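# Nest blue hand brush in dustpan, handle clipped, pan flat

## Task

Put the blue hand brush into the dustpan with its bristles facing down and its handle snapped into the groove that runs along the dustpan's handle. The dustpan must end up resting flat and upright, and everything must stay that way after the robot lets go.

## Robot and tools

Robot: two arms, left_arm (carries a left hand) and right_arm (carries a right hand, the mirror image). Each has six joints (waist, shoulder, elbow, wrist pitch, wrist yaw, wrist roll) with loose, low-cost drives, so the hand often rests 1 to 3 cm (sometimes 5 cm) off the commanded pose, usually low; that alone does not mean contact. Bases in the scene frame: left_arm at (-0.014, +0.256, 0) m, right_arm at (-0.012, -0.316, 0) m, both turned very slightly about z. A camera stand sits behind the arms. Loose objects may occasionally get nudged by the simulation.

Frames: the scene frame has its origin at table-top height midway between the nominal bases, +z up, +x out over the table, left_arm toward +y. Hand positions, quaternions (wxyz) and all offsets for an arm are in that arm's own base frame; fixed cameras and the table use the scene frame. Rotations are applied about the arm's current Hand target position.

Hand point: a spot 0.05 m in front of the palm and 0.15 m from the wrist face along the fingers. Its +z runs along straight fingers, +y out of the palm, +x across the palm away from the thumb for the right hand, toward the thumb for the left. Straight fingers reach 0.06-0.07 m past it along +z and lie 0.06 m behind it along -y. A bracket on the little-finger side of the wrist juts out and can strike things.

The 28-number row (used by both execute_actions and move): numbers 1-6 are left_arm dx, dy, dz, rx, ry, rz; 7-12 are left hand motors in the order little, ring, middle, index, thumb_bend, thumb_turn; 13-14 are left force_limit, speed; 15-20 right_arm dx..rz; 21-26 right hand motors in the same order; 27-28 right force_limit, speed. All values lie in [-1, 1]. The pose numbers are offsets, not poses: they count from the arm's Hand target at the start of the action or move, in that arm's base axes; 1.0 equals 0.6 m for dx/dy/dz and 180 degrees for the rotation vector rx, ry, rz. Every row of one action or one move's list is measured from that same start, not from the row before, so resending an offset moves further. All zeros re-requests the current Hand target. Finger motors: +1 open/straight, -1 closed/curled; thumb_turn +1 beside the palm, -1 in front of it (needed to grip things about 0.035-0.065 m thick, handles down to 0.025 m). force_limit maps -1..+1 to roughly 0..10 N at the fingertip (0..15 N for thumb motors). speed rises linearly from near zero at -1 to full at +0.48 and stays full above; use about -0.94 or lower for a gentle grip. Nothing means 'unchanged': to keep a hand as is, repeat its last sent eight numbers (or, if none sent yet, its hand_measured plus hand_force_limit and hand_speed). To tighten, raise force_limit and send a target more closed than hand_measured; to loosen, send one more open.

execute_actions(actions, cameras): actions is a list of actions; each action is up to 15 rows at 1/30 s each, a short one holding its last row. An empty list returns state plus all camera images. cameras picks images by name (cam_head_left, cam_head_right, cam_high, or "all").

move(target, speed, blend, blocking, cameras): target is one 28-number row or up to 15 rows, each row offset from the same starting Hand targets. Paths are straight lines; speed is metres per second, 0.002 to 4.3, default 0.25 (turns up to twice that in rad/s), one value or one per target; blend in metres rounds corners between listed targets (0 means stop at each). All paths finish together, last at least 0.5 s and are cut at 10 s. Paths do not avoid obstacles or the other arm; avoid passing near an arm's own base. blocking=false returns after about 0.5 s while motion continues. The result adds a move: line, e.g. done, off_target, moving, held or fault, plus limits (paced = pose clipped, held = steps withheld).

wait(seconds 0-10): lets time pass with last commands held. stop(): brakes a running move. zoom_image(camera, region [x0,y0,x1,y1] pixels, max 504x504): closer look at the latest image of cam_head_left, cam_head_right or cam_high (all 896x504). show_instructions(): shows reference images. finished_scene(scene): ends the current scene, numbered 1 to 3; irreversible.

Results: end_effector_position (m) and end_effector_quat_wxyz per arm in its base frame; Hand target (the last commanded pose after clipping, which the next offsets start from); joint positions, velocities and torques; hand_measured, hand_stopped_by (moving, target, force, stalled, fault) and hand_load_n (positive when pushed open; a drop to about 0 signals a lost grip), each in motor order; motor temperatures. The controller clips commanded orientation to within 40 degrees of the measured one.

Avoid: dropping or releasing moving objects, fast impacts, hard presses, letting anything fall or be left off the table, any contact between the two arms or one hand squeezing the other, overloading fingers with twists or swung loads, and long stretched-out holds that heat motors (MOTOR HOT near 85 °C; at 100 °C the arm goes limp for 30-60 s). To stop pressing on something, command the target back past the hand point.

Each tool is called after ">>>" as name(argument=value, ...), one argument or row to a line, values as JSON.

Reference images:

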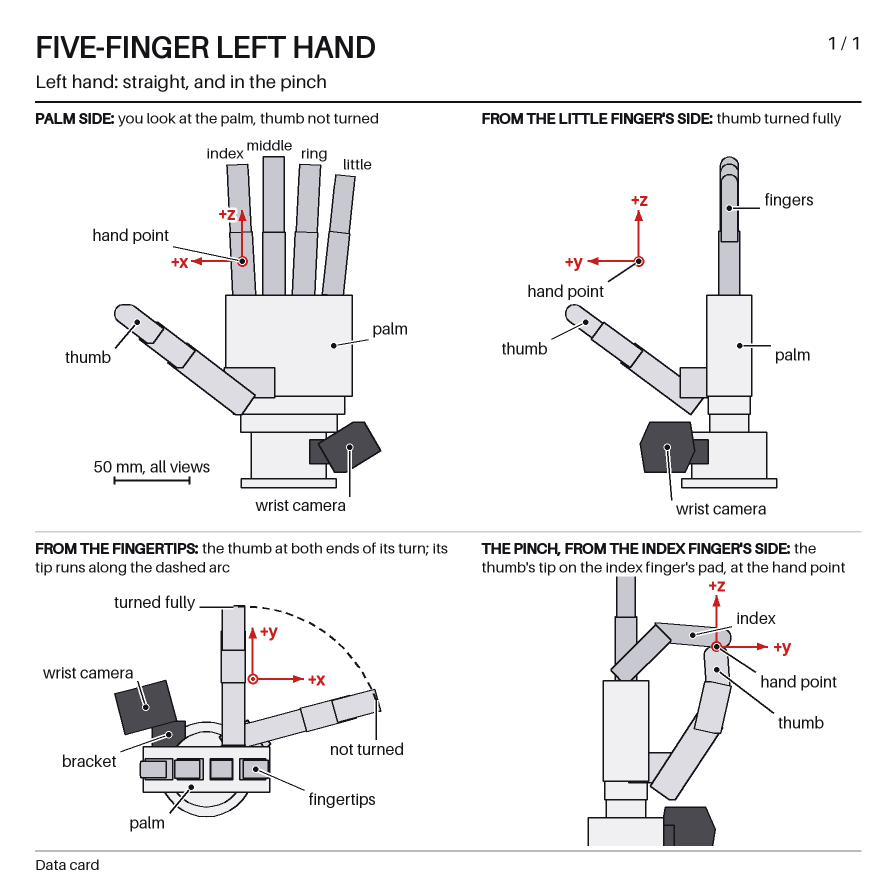

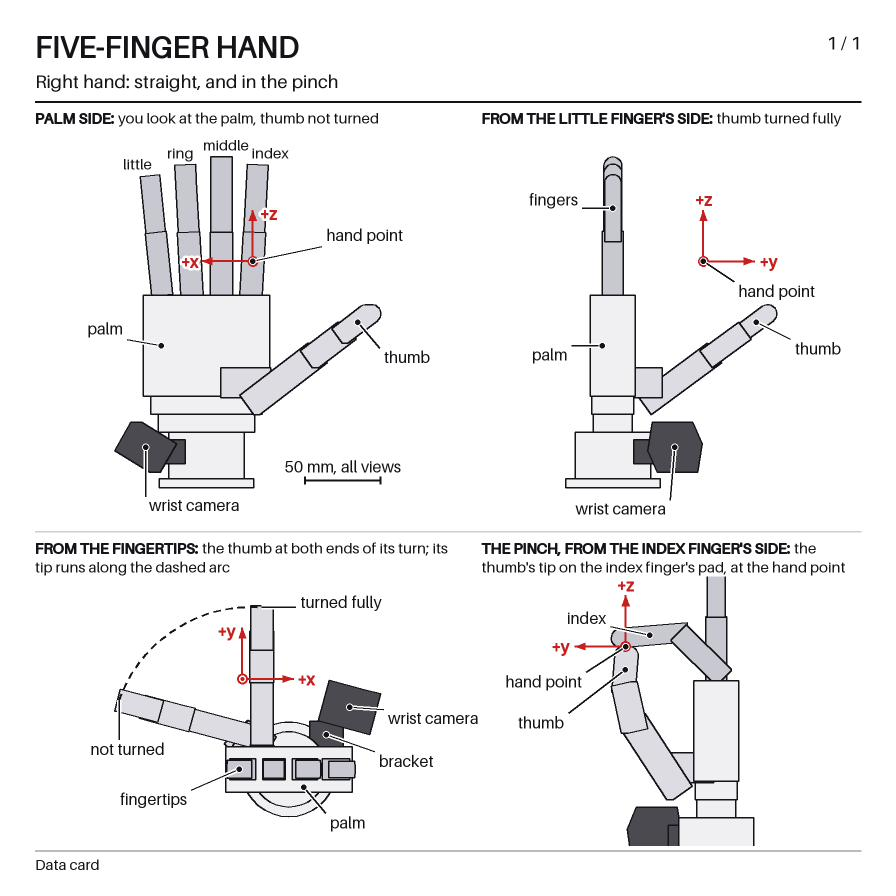

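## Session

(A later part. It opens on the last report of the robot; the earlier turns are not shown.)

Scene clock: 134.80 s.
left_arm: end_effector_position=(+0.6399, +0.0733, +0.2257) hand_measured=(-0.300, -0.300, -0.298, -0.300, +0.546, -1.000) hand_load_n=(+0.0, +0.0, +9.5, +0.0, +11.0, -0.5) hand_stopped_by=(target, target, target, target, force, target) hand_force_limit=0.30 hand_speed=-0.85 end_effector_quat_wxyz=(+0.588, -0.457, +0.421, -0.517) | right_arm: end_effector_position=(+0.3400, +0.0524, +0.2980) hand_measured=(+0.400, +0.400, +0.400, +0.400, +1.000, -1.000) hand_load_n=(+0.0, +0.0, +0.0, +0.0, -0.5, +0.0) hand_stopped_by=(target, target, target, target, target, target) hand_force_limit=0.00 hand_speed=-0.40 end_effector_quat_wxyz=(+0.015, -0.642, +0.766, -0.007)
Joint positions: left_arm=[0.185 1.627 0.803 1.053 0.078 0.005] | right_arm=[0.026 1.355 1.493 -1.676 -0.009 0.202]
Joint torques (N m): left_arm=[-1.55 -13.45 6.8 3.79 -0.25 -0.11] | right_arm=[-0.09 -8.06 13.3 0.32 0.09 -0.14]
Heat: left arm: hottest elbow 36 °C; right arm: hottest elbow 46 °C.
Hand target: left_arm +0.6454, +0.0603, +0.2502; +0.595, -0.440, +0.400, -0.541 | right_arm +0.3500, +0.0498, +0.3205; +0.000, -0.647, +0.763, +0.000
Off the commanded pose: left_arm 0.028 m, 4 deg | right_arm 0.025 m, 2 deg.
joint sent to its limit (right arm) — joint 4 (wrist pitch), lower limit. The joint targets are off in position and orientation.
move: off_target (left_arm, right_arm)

>>> move(
  target=[-0.03,0,-0.10,0,0,0,-0.3,-0.3,-0.3,-0.3,-0.4,-1,0.3,-0.85,0,0,0,0,0,0,0.4,0.4,0.4,0.4,1,-1,0.0,-0.4],
  speed=0.07,
  cameras=["all"],
)

>>> zoom_image(
  camera="cam_high",
  region=[540, 80, 740, 320],
)

>>> zoom_image(
  camera="cam_head_right",
  region=[280, 60, 440, 220],
)

Scene clock: 138.37 s.
left_arm: end_effector_position=(+0.6236, +0.0701, +0.1763) hand_measured=(-0.300, -0.300, -0.300, -0.300, +0.546, -1.000) hand_load_n=(+0.0, +0.0, +2.5, +0.0, +9.0, +0.5) hand_stopped_by=(target, target, target, target, force, target) hand_force_limit=0.30 hand_speed=-0.85 end_effector_quat_wxyz=(+0.593, -0.451, +0.416, -0.521) | right_arm: end_effector_position=(+0.3400, +0.0524, +0.2980) hand_measured=(+0.400, +0.400, +0.400, +0.400, +1.000, -1.000) hand_load_n=(+0.0, +0.0, +0.5, +0.5, +0.0, +0.0) hand_stopped_by=(target, target, target, target, target, target) hand_force_limit=0.00 hand_speed=-0.40 end_effector_quat_wxyz=(+0.015, -0.642, +0.766, -0.007)
Joint positions: left_arm=[0.185 1.736 0.724 1.262 0.078 0.004] | right_arm=[0.026 1.355 1.493 -1.676 -0.009 0.202]
Joint torques (N m): left_arm=[-0.85 -12.92 5.26 3.49 -0.01 -0.1] | right_arm=[-0.56 -8.29 13.33 0.35 0.11 -0.13]
Heat: left arm: hottest elbow 36 °C; right arm: hottest elbow 46 °C.
Hand target: left_arm +0.6274, +0.0603, +0.1902; +0.595, -0.440, +0.400, -0.541 | right_arm +0.3500, +0.0498, +0.3205; +0.000, -0.647, +0.763, +0.000
Off the commanded pose: left_arm 0.017 m, 3 deg | right_arm 0.025 m, 2 deg.
joint sent to its limit (right arm) — joint 4 (wrist pitch), lower limit. The joint targets are off in position and orientation.
move: off_target (left_arm, right_arm)

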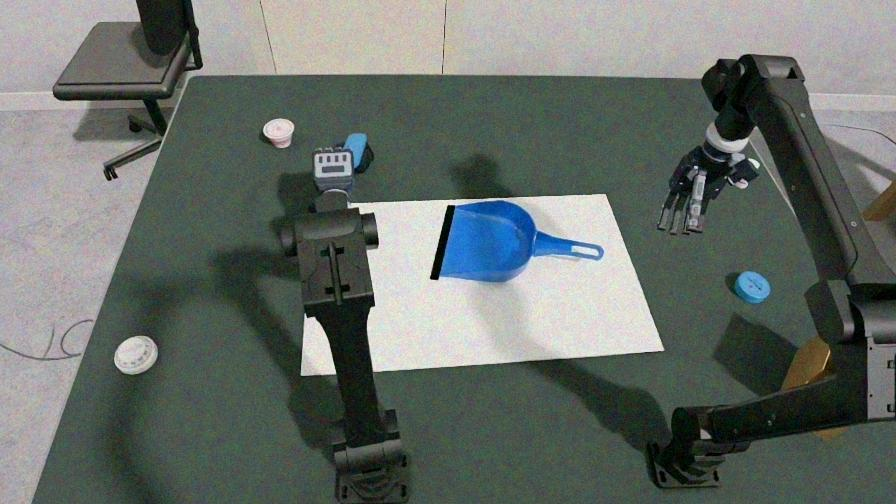

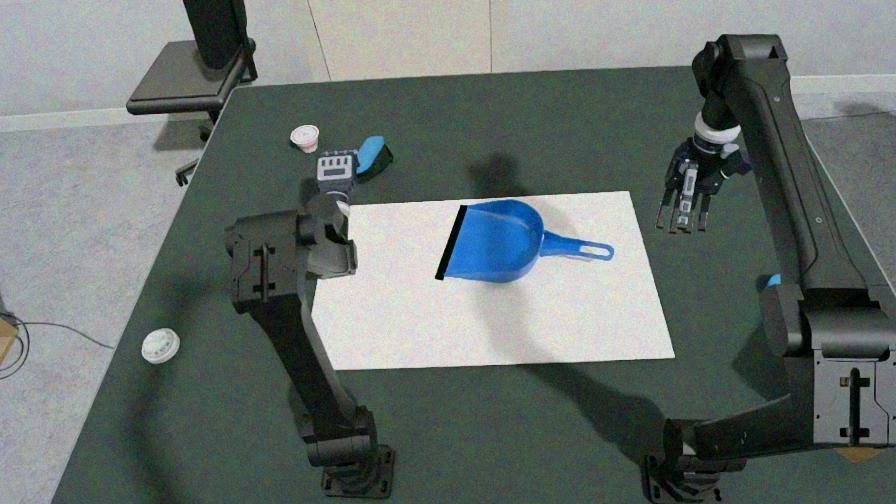

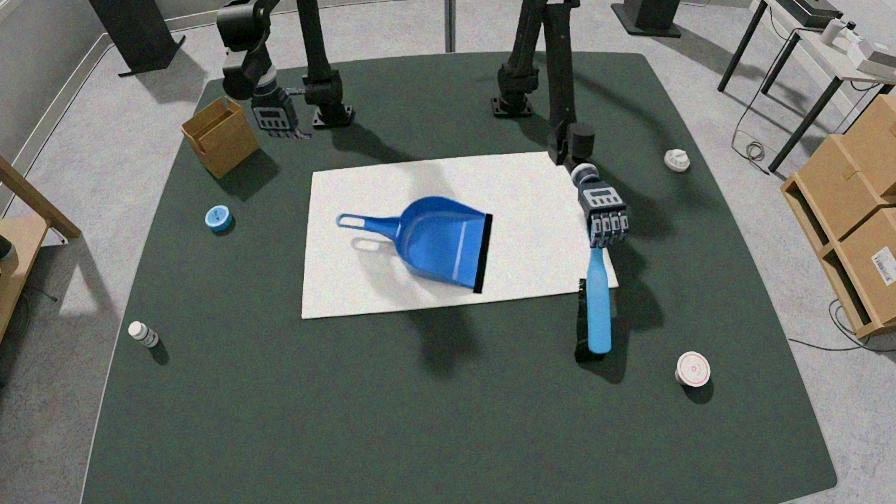

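Scaled by 2.100 from the camera's 896x504 image, which has a finer 1280x720 frame.

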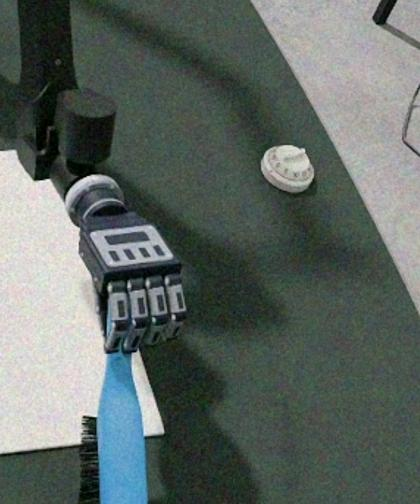

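Scaled by 3.150 from the camera's 896x504 image, which has a finer 1280x720 frame.

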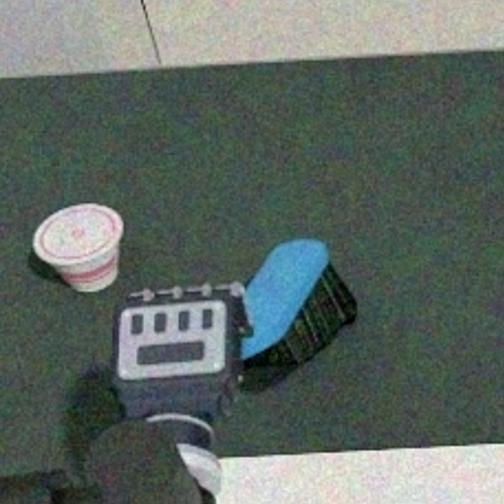

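>>> move(
  target=[-0.07,0,-0.09,0,0,0,-0.3,-0.3,-0.3,-0.3,-0.4,-1,0.3,-0.85,0,0,0,0,0,0,0.4,0.4,0.4,0.4,1,-1,0.0,-0.4],
  speed=0.06,
  cameras=["all"],
)

>>> zoom_image(
  camera="cam_high",
  region=[540, 130, 720, 370],
)

>>> zoom_image(
  camera="cam_head_right",
  region=[280, 90, 440, 250],
)

Scene clock: 142.17 s.
left_arm: end_effector_position=(+0.5847, +0.0603, +0.1289) hand_measured=(-0.300, -0.300, -0.300, -0.300, +0.546, -1.000) hand_load_n=(+0.0, +0.0, +4.5, +0.0, +8.5, +1.5) hand_stopped_by=(target, target, target, target, force, target) hand_force_limit=0.30 hand_speed=-0.85 end_effector_quat_wxyz=(+0.593, -0.445, +0.414, -0.529) | right_arm: end_effector_position=(+0.3400, +0.0524, +0.2980) hand_measured=(+0.400, +0.400, +0.400, +0.400, +1.000, -1.000) hand_load_n=(+0.0, +0.0, +0.0, +0.0, +0.0, +0.0) hand_stopped_by=(target, target, target, target, target, target) hand_force_limit=0.00 hand_speed=-0.40 end_effector_quat_wxyz=(+0.015, -0.642, +0.766, -0.007)
Joint positions: left_arm=[0.185 1.838 0.606 1.498 0.088 -0.004] | right_arm=[0.026 1.355 1.493 -1.676 -0.009 0.202]
Joint torques (N m): left_arm=[0.67 -11.99 3.43 3.28 0.21 -0.08] | right_arm=[-0.67 -8.23 13.27 0.38 0.09 -0.12]
Heat: left arm: hottest elbow 36 °C; right arm: hottest elbow 46 °C.
Hand target: left_arm +0.5854, +0.0603, +0.1362; +0.595, -0.440, +0.400, -0.541 | right_arm +0.3500, +0.0498, +0.3205; +0.000, -0.647, +0.763, +0.000
Off the commanded pose: left_arm 0.007 m, 2 deg | right_arm 0.025 m, 2 deg.
joint sent to its limit (right arm) — joint 4 (wrist pitch), lower limit. The joint targets are off in position and orientation.
move: off_target (right_arm)

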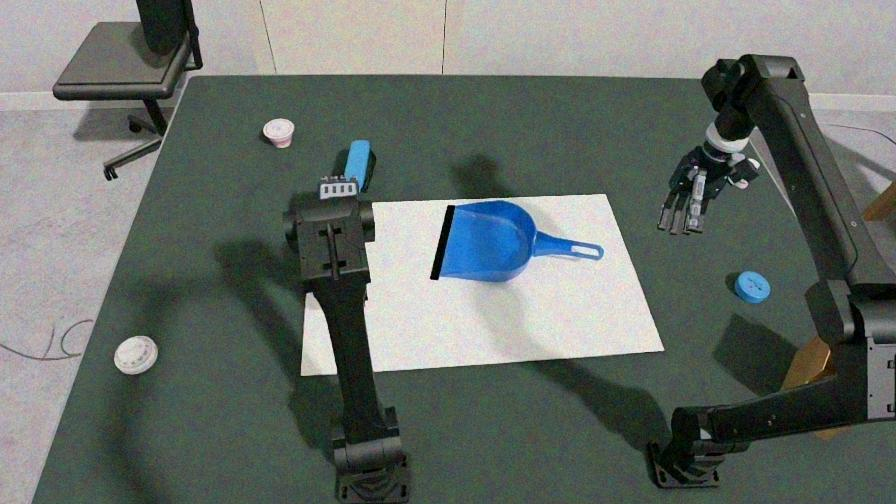

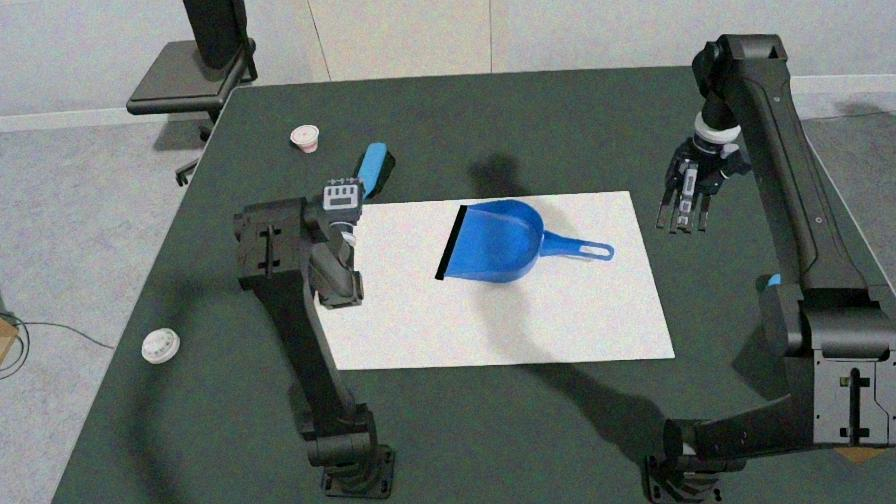

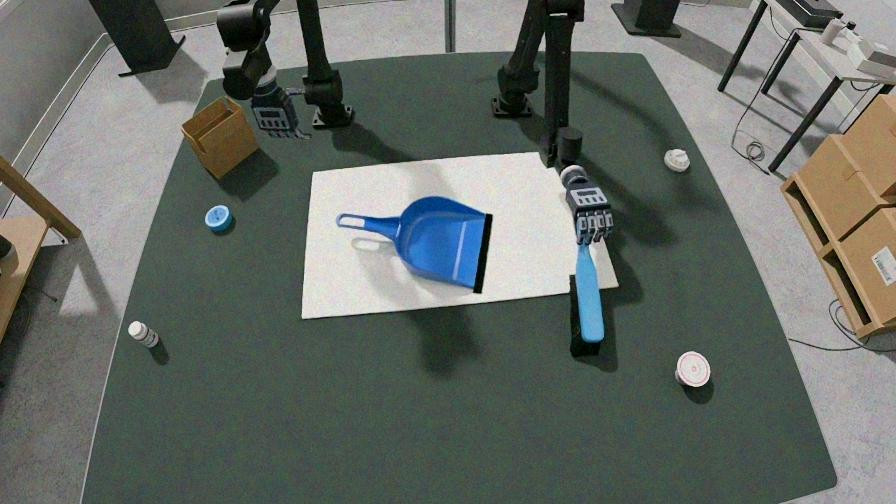

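Scaled by 2.100 from the camera's 896x504 image, which has a finer 1280x720 frame.

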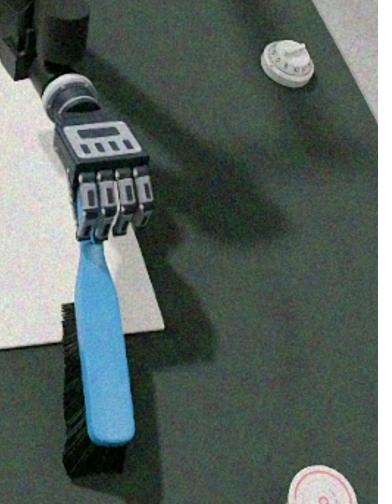

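Scaled by 3.150 from the camera's 896x504 image, which has a finer 1280x720 frame.

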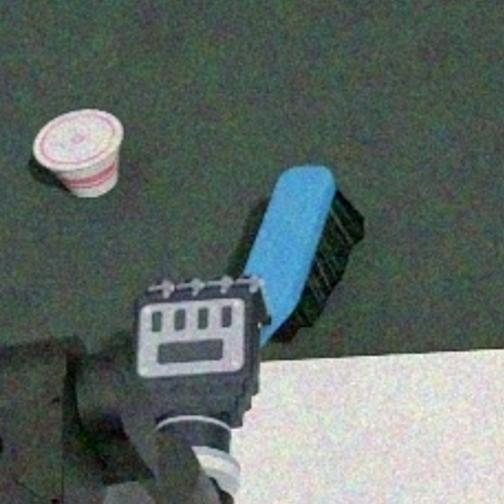

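>>> move(
  target=[-0.04,0,-0.06,0,0,0,-0.3,-0.3,-0.3,-0.3,-0.4,-1,0.3,-0.85,0,0,0,0,0,0,0.4,0.4,0.4,0.4,1,-1,0.0,-0.4],
  speed=0.06,
  cameras=["all"],
)

>>> zoom_image(
  camera="cam_high",
  region=[540, 130, 720, 370],
)

>>> zoom_image(
  camera="cam_head_right",
  region=[280, 90, 440, 250],
)

Scene clock: 146.40 s.
left_arm: end_effector_position=(+0.5674, +0.0542, +0.1198) hand_measured=(-0.300, -0.300, -0.300, -0.300, +0.546, -1.000) hand_load_n=(+0.0, +0.0, +9.5, +0.0, +6.0, +2.5) hand_stopped_by=(target, target, target, target, force, target) hand_force_limit=0.30 hand_speed=-0.85 end_effector_quat_wxyz=(+0.589, -0.446, +0.411, -0.534) | right_arm: end_effector_position=(+0.3400, +0.0524, +0.2980) hand_measured=(+0.400, +0.400, +0.400, +0.400, +1.000, -1.000) hand_load_n=(+0.0, +0.0, +0.0, +0.0, +0.0, +0.0) hand_stopped_by=(target, target, target, target, target, target) hand_force_limit=0.00 hand_speed=-0.40 end_effector_quat_wxyz=(+0.015, -0.642, +0.766, -0.007)
Joint positions: left_arm=[0.182 1.855 0.559 1.566 0.09 -0.016] | right_arm=[0.026 1.355 1.493 -1.676 -0.009 0.202]
Joint torques (N m): left_arm=[1.55 -9.93 1.65 1.87 0.32 -0.02] | right_arm=[-0.38 -8.06 13.27 0.32 0.1 -0.11]
Heat: left arm: hottest elbow 35 °C; right arm: hottest elbow 46 °C.
Hand target: left_arm +0.5614, +0.0603, +0.1002; +0.595, -0.440, +0.400, -0.541 | right_arm +0.3500, +0.0498, +0.3205; +0.000, -0.647, +0.763, +0.000
Off the commanded pose: left_arm 0.021 m, 2 deg | right_arm 0.025 m, 2 deg.
joint read past its limit (left arm) — joint 4 (wrist pitch), upper limit.
joint sent to its limit (left arm) — joint 4 (wrist pitch), upper limit. The joint targets are off in position and orientation.
joint sent to its limit (right arm) — joint 4 (wrist pitch), lower limit. The joint targets are off in position and orientation.
move: off_target (left_arm, right_arm)

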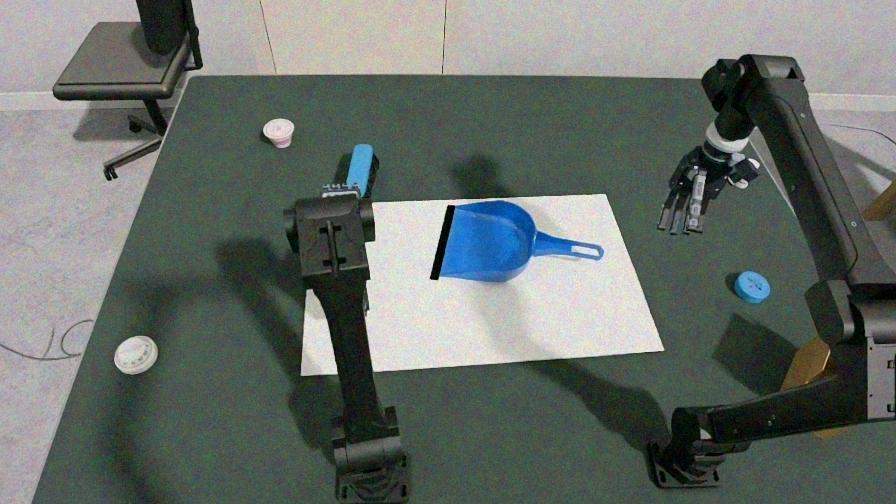

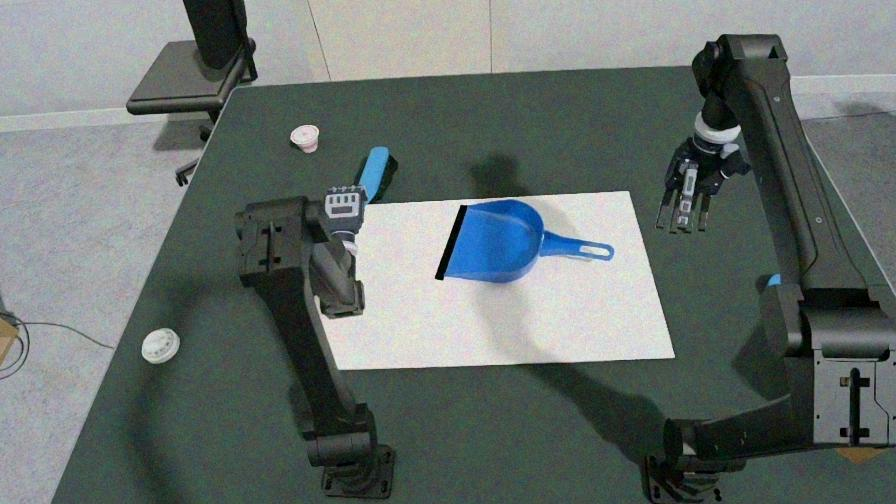

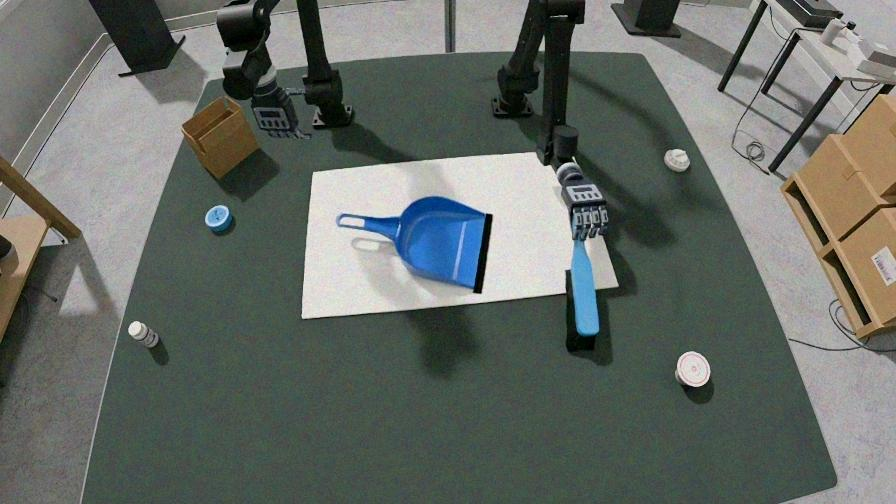

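Scaled by 2.100 from the camera's 896x504 image, which has a finer 1280x720 frame.

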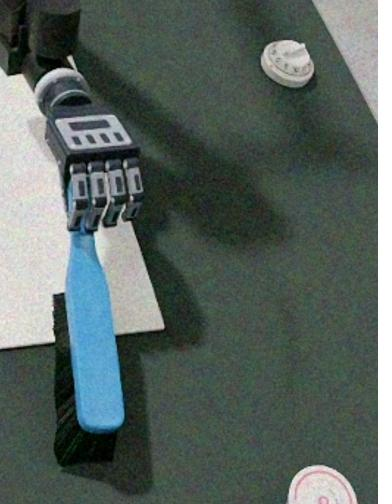

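Scaled by 3.150 from the camera's 896x504 image, which has a finer 1280x720 frame.

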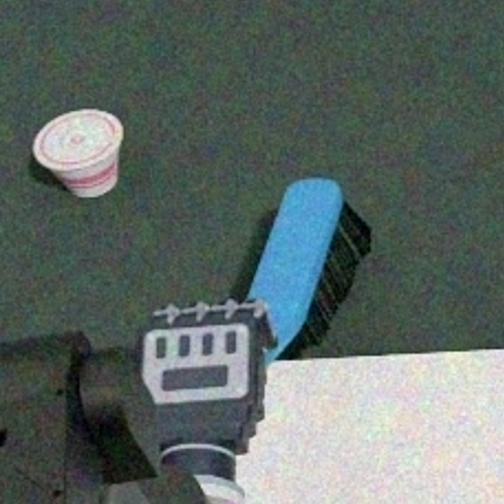

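>>> execute_actions(
  actions=[
    [[0,0,0.025,0,0,0,-0.3,-0.3,-0.3,-0.3,-0.4,-1,0.3,-0.85,0,0,0,0,0,0,0.4,0.4,0.4,0.4,1,-1,0.0,-0.4]],
    [[0,0,0,0,0,0,0.1,0.1,0.1,0.1,-0.4,-1,0.3,-0.85,0,0,0,0,0,0,0.4,0.4,0.4,0.4,1,-1,0.0,-0.4]],
    [[0,0,0,0,0,0,0.1,0.1,0.1,0.1,-0.4,-1,0.3,-0.85,0,0,0,0,0,0,0.4,0.4,0.4,0.4,1,-1,0.0,-0.4]],
    [[0,0,0,0,0,0,0.1,0.1,0.1,0.1,-0.4,-1,0.3,-0.85,0,0,0,0,0,0,0.4,0.4,0.4,0.4,1,-1,0.0,-0.4]],
    [[0,0,0,0,0,0,0.1,0.1,0.1,0.1,-0.4,-1,0.3,-0.85,0,0,0,0,0,0,0.4,0.4,0.4,0.4,1,-1,0.0,-0.4]],
  ],
  cameras=["all"],
)

>>> zoom_image(
  camera="cam_high",
  region=[540, 130, 720, 370],
)

>>> zoom_image(
  camera="cam_head_right",
  region=[280, 90, 440, 250],
)

Scene clock: 154.23 s.
left_arm: end_effector_position=(+0.5598, +0.0548, +0.1122) hand_measured=(+0.100, +0.100, +0.100, +0.100, +0.544, -1.000) hand_load_n=(+0.0, +0.0, -0.5, +0.0, +0.5, +0.5) hand_stopped_by=(target, target, target, target, force, target) hand_force_limit=0.30 hand_speed=-0.85 end_effector_quat_wxyz=(+0.584, -0.450, +0.418, -0.531) | right_arm: end_effector_position=(+0.3400, +0.0524, +0.2980) hand_measured=(+0.400, +0.400, +0.400, +0.400, +1.000, -1.000) hand_load_n=(+0.0, +0.0, +0.0, +0.0, +0.0, +0.0) hand_stopped_by=(target, target, target, target, target, target) hand_force_limit=0.00 hand_speed=-0.40 end_effector_quat_wxyz=(+0.015, -0.642, +0.766, -0.007)
Joint positions: left_arm=[0.19 1.855 0.539 1.566 0.102 -0.016] | right_arm=[0.026 1.355 1.493 -1.676 -0.009 0.202]
Joint torques (N m): left_arm=[1.49 -12.1 3.03 1.91 0.25 -0.04] | right_arm=[-0.26 -8.23 13.26 0.34 0.09 -0.14]
Heat: left arm: hottest elbow 35 °C; right arm: hottest elbow 46 °C.
Hand target: left_arm +0.5614, +0.0603, +0.1152; +0.595, -0.440, +0.400, -0.541 | right_arm +0.3500, +0.0498, +0.3205; +0.000, -0.647, +0.763, +0.000
Off the commanded pose: left_arm 0.006 m, 3 deg | right_arm 0.025 m, 2 deg.
joint read past its limit (left arm) — joint 4 (wrist pitch), upper limit.
joint sent to its limit (left arm) — joint 4 (wrist pitch), upper limit. The joint targets are off in position and orientation.
joint sent to its limit (right arm) — joint 4 (wrist pitch), lower limit. The joint targets are off in position and orientation.
Step readings (end_effector_position of left_arm | right_arm):
0: (+0.5674, +0.0542, +0.1198) | (+0.3400, +0.0524, +0.2980)
1: (+0.5674, +0.0542, +0.1198) | (+0.3400, +0.0524, +0.2980)
2: (+0.5674, +0.0542, +0.1198) | (+0.3400, +0.0524, +0.2980)
4: (+0.5674, +0.0542, +0.1198) | (+0.3400, +0.0524, +0.2980)
8: (+0.5674, +0.0542, +0.1198) | (+0.3400, +0.0524, +0.2980)
15: (+0.5674, +0.0542, +0.1198) | (+0.3400, +0.0524, +0.2980)
16: (+0.5674, +0.0542, +0.1198) | (+0.3400, +0.0524, +0.2980)
17: (+0.5674, +0.0542, +0.1198) | (+0.3400, +0.0524, +0.2980)
19: (+0.5669, +0.0541, +0.1192) | (+0.3400, +0.0524, +0.2980)
23: (+0.5624, +0.0530, +0.1146) | (+0.3400, +0.0524, +0.2980)
30: (+0.5600, +0.0531, +0.1122) | (+0.3400, +0.0524, +0.2980)
31: (+0.5599, +0.0540, +0.1122) | (+0.3400, +0.0524, +0.2980)
32: (+0.5599, +0.0540, +0.1122) | (+0.3400, +0.0524, +0.2980)
34: (+0.5598, +0.0548, +0.1122) | (+0.3400, +0.0524, +0.2980)
38: (+0.5598, +0.0548, +0.1122) | (+0.3400, +0.0524, +0.2980)
45: (+0.5598, +0.0548, +0.1122) | (+0.3400, +0.0524, +0.2980)
46: (+0.5598, +0.0548, +0.1122) | (+0.3400, +0.0524, +0.2980)
47: (+0.5598, +0.0548, +0.1122) | (+0.3400, +0.0524, +0.2980)
49: (+0.5598, +0.0548, +0.1122) | (+0.3400, +0.0524, +0.2980)
53: (+0.5598, +0.0548, +0.1122) | (+0.3400, +0.0524, +0.2980)
60: (+0.5598, +0.0548, +0.1122) | (+0.3400, +0.0524, +0.2980)
61: (+0.5598, +0.0548, +0.1122) | (+0.3400, +0.0524, +0.2980)
62: (+0.5598, +0.0548, +0.1122) | (+0.3400, +0.0524, +0.2980)
64: (+0.5598, +0.0548, +0.1122) | (+0.3400, +0.0524, +0.2980)
68: (+0.5598, +0.0548, +0.1122) | (+0.3400, +0.0524, +0.2980)
75: (+0.5598, +0.0548, +0.1122) | (+0.3400, +0.0524, +0.2980)

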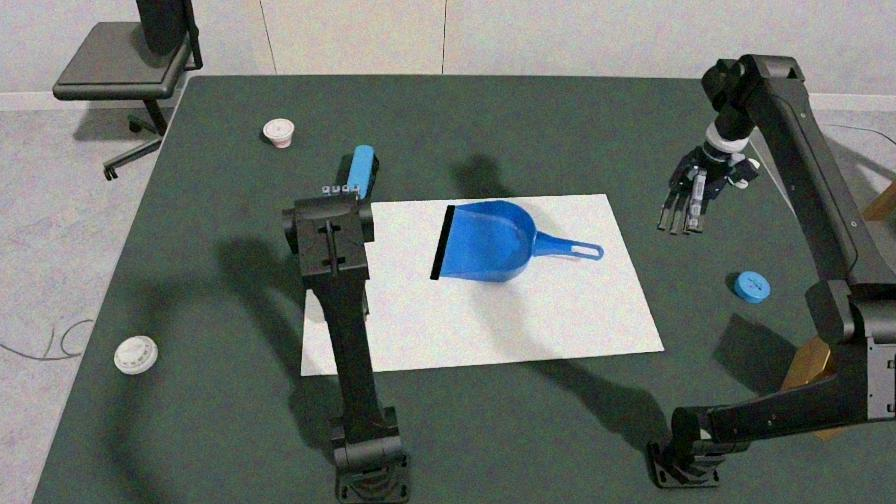

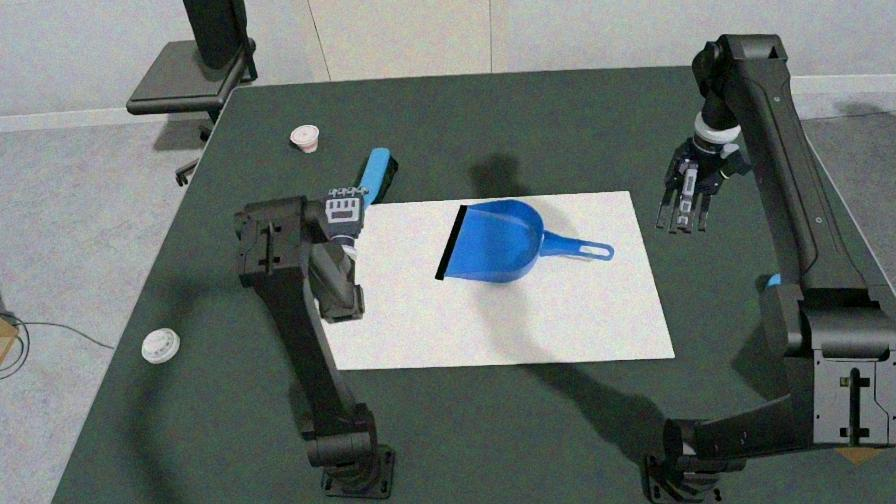

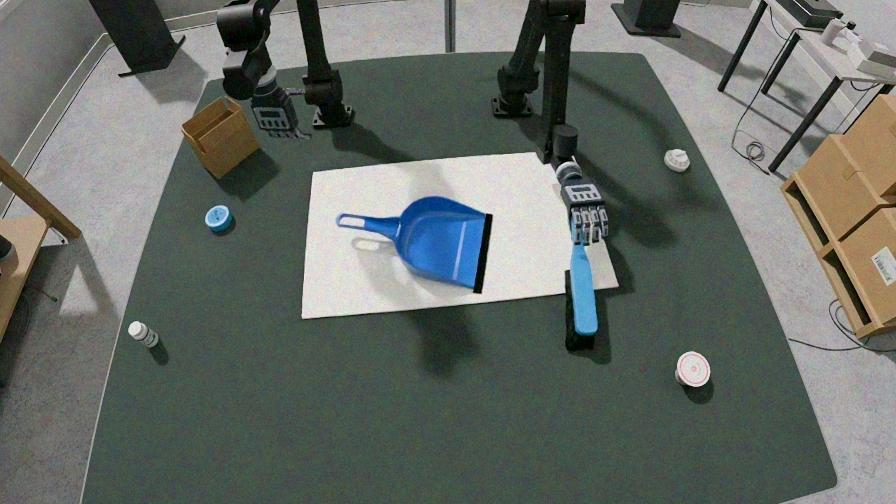

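Scaled by 2.100 from the camera's 896x504 image, which has a finer 1280x720 frame.

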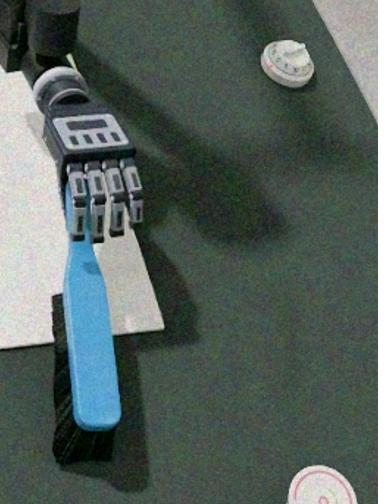

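Scaled by 3.150 from the camera's 896x504 image, which has a finer 1280x720 frame.

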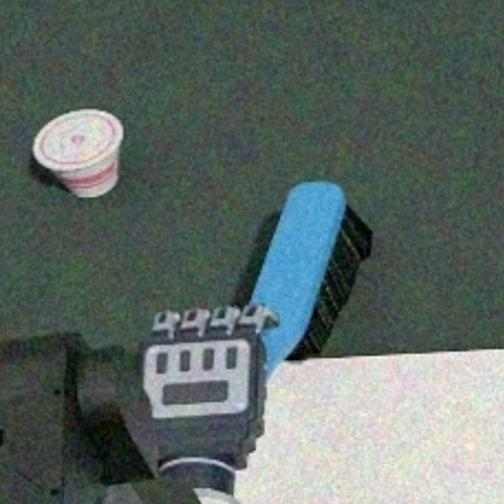

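>>> move(
  target=[0,0,-0.06,0,0,0,0.1,0.1,0.1,0.1,-0.4,-1,0.3,-0.85,0,0,0,0,0,0,0.4,0.4,0.4,0.4,1,-1,0.0,-0.4],
  speed=0.06,
  cameras=["all"],
)

>>> zoom_image(
  camera="cam_high",
  region=[540, 130, 720, 370],
)

>>> zoom_image(
  camera="cam_head_right",
  region=[280, 90, 440, 250],
)

Scene clock: 157.43 s.
left_arm: end_effector_position=(+0.5575, +0.0532, +0.0776) hand_measured=(+0.100, +0.100, +0.100, +0.100, +0.544, -1.000) hand_load_n=(+0.0, +0.0, +0.0, +0.0, +0.5, +0.0) hand_stopped_by=(target, target, target, target, force, target) hand_force_limit=0.30 hand_speed=-0.85 end_effector_quat_wxyz=(+0.566, -0.469, +0.435, -0.520) | right_arm: end_effector_position=(+0.3400, +0.0524, +0.2980) hand_measured=(+0.400, +0.400, +0.400, +0.400, +1.000, -1.000) hand_load_n=(+0.5, +0.0, +0.0, +0.0, +0.0, -0.5) hand_stopped_by=(target, target, target, target, target, target) hand_force_limit=0.00 hand_speed=-0.40 end_effector_quat_wxyz=(+0.015, -0.642, +0.766, -0.007)
Joint positions: left_arm=[0.19 1.92 0.539 1.566 0.108 -0.016] | right_arm=[0.026 1.355 1.493 -1.676 -0.009 0.202]
Joint torques (N m): left_arm=[1.67 -12.04 3 1.92 0.25 0.04] | right_arm=[-0.38 -8.29 13.29 0.24 0.09 -0.1]
Heat: left arm: hottest elbow 34 °C; right arm: hottest elbow 46 °C.
Hand target: left_arm +0.5614, +0.0603, +0.0792; +0.595, -0.440, +0.400, -0.541 | right_arm +0.3500, +0.0498, +0.3205; +0.000, -0.647, +0.763, +0.000
Off the commanded pose: left_arm 0.008 m, 7 deg | right_arm 0.025 m, 2 deg.
joint read past its limit (left arm) — joint 4 (wrist pitch), upper limit.
joint sent to its limit (left arm) — joint 4 (wrist pitch), upper limit. The joint targets are off in position and orientation.
joint sent to its limit (right arm) — joint 4 (wrist pitch), lower limit. The joint targets are off in position and orientation.
move: off_target (left_arm, right_arm)

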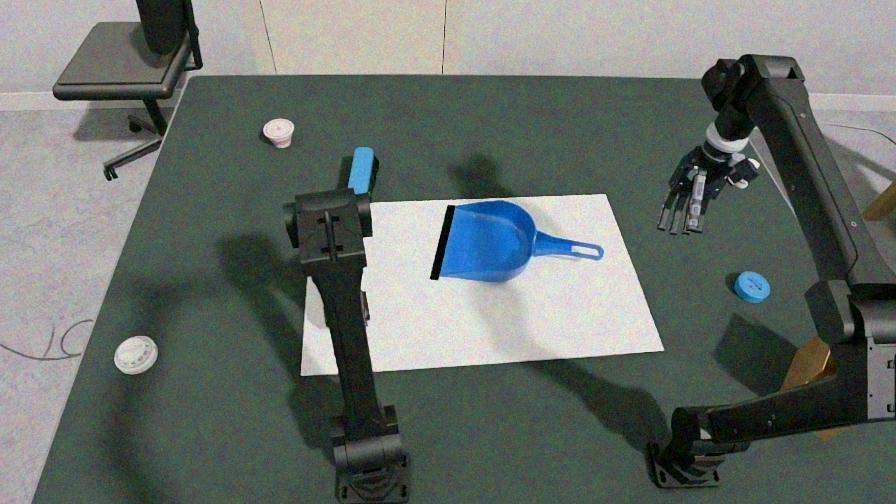

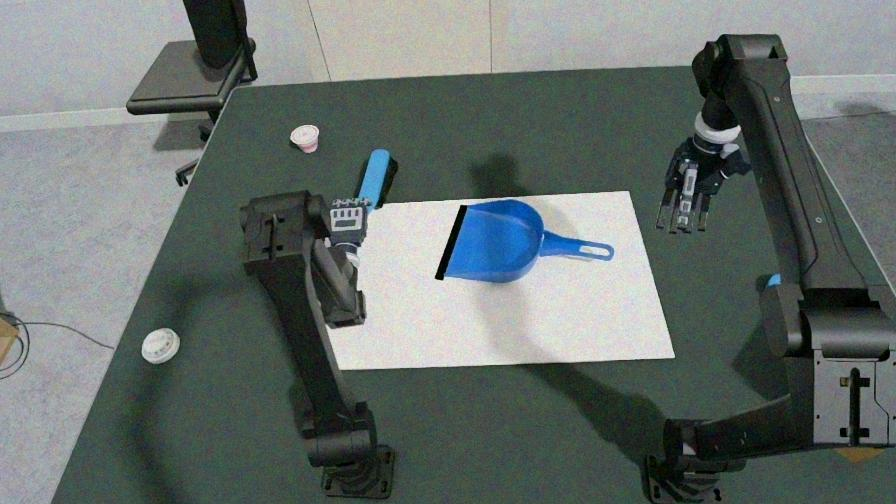

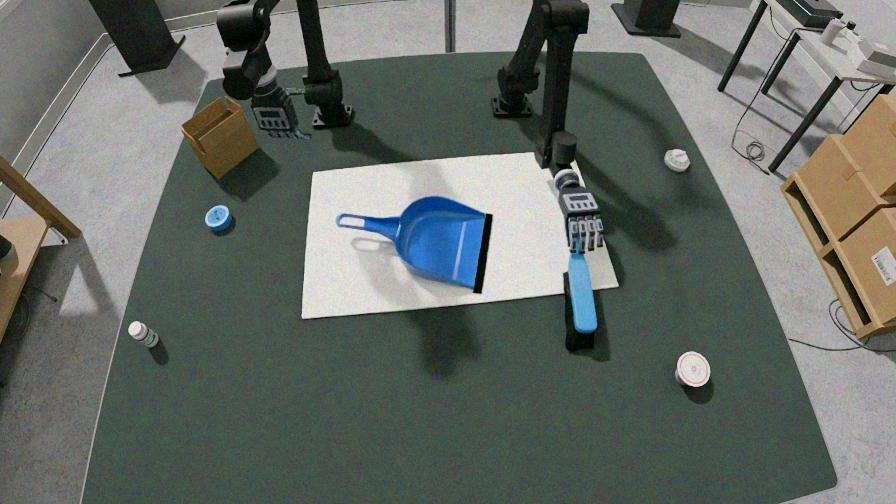

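Scaled by 2.100 from the camera's 896x504 image, which has a finer 1280x720 frame.

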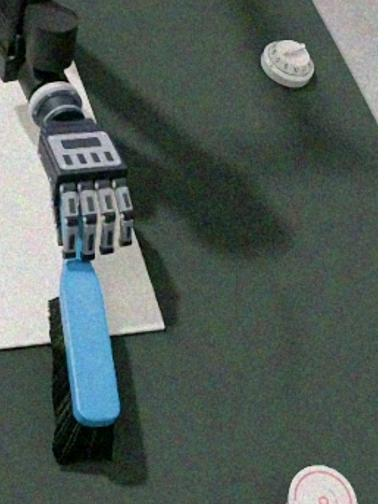

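Scaled by 3.150 from the camera's 896x504 image, which has a finer 1280x720 frame.

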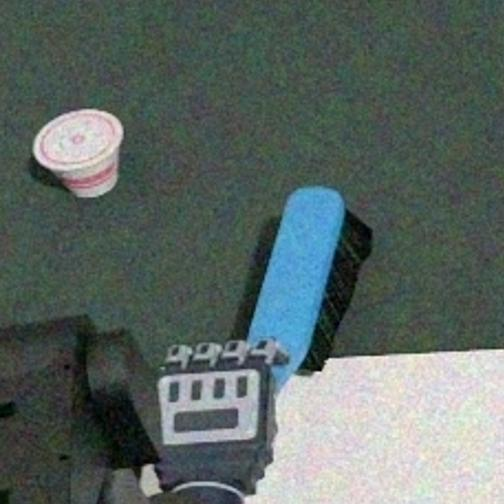

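>>> move(
  target=[0,0,-0.03,0,0,0,0.1,0.1,0.1,0.1,-0.4,-1,0.3,-0.85,0,0,0,0,0,0,0.4,0.4,0.4,0.4,1,-1,0.0,-0.4],
  speed=0.05,
  cameras=["all"],
)

>>> zoom_image(
  camera="cam_high",
  region=[540, 130, 720, 370],
)

>>> zoom_image(
  camera="cam_head_right",
  region=[280, 90, 440, 250],
)

Scene clock: 161.50 s.
left_arm: end_effector_position=(+0.5565, +0.0542, +0.0685) hand_measured=(+0.100, +0.100, +0.100, +0.100, +0.544, -1.000) hand_load_n=(+0.0, +0.0, +5.0, +0.0, +1.5, +1.5) hand_stopped_by=(target, target, target, target, force, target) hand_force_limit=0.30 hand_speed=-0.85 end_effector_quat_wxyz=(+0.562, -0.475, +0.438, -0.516) | right_arm: end_effector_position=(+0.3400, +0.0524, +0.2980) hand_measured=(+0.400, +0.400, +0.400, +0.400, +1.000, -1.000) hand_load_n=(+0.0, +0.0, +0.0, +0.0, -0.5, +0.0) hand_stopped_by=(target, target, target, target, target, target) hand_force_limit=0.00 hand_speed=-0.40 end_effector_quat_wxyz=(+0.015, -0.642, +0.766, -0.007)
Joint positions: left_arm=[0.192 1.937 0.539 1.566 0.107 -0.016] | right_arm=[0.026 1.355 1.493 -1.676 -0.009 0.202]
Joint torques (N m): left_arm=[1.55 -10.46 3.29 1.94 0.26 0.09] | right_arm=[-0.32 -8.23 13.31 0.28 0.09 -0.11]
Heat: left arm: hottest elbow 34 °C; right arm: hottest elbow 47 °C.
Hand target: left_arm +0.5614, +0.0603, +0.0612; +0.595, -0.440, +0.400, -0.541 | right_arm +0.3500, +0.0498, +0.3205; +0.000, -0.647, +0.763, +0.000
Off the commanded pose: left_arm 0.011 m, 7 deg | right_arm 0.025 m, 2 deg.
joint read past its limit (left arm) — joint 4 (wrist pitch), upper limit.
joint sent to its limit (left arm) — joint 4 (wrist pitch), upper limit. The joint targets are off in position and orientation.
joint sent to its limit (right arm) — joint 4 (wrist pitch), lower limit. The joint targets are off in position and orientation.
move: off_target (left_arm, right_arm)

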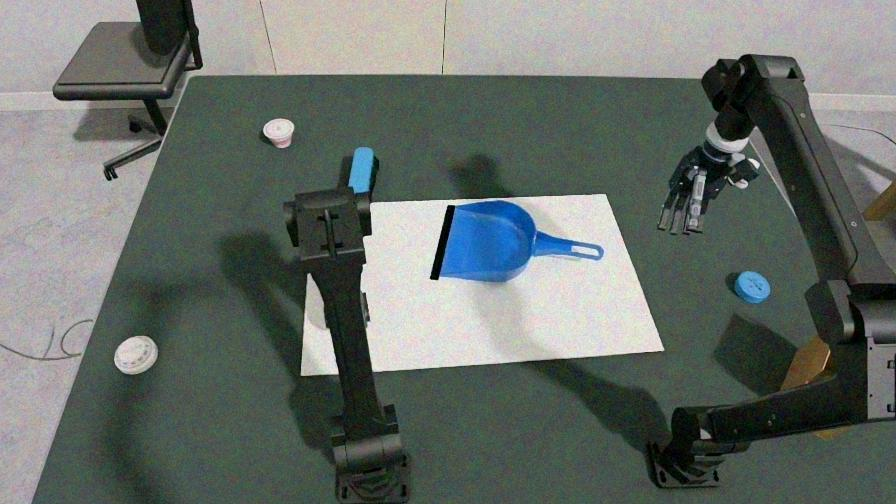

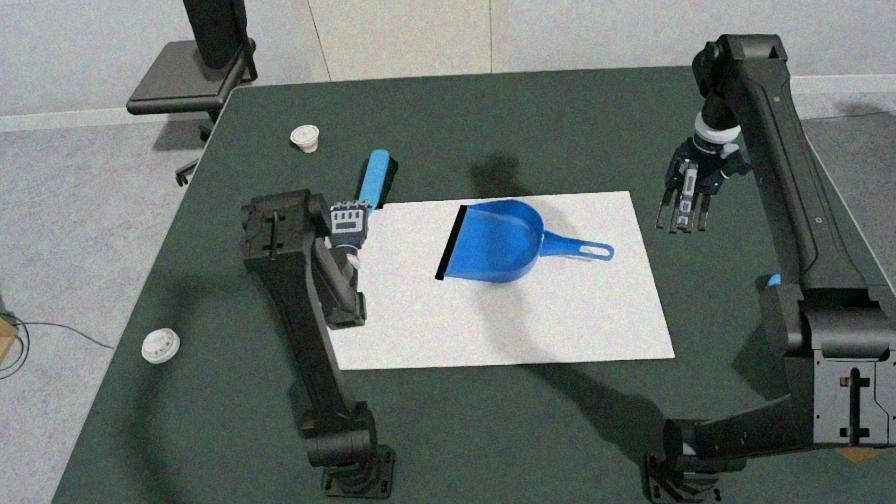

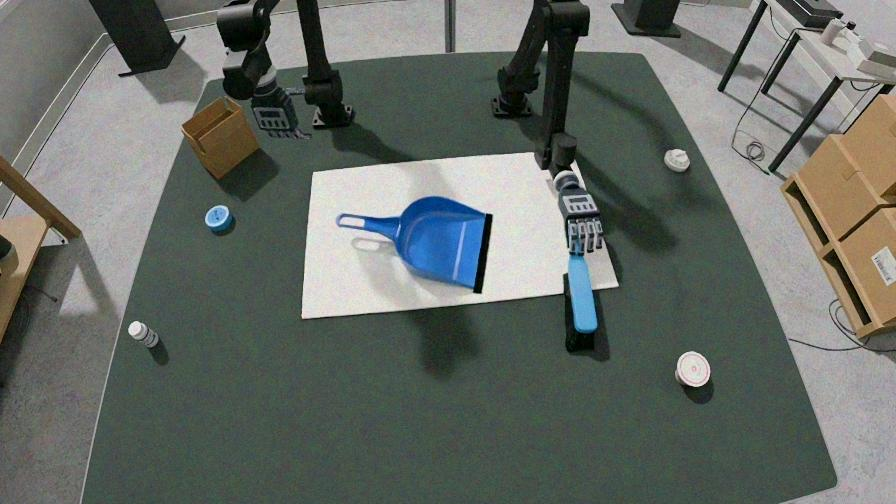

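Scaled by 2.100 from the camera's 896x504 image, which has a finer 1280x720 frame.

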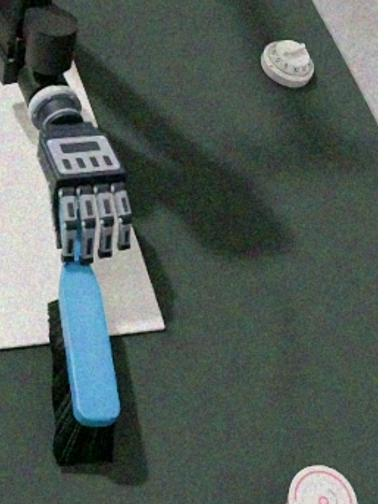

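Scaled by 3.150 from the camera's 896x504 image, which has a finer 1280x720 frame.

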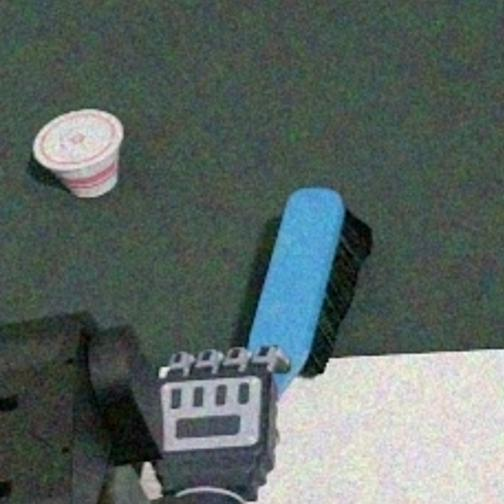

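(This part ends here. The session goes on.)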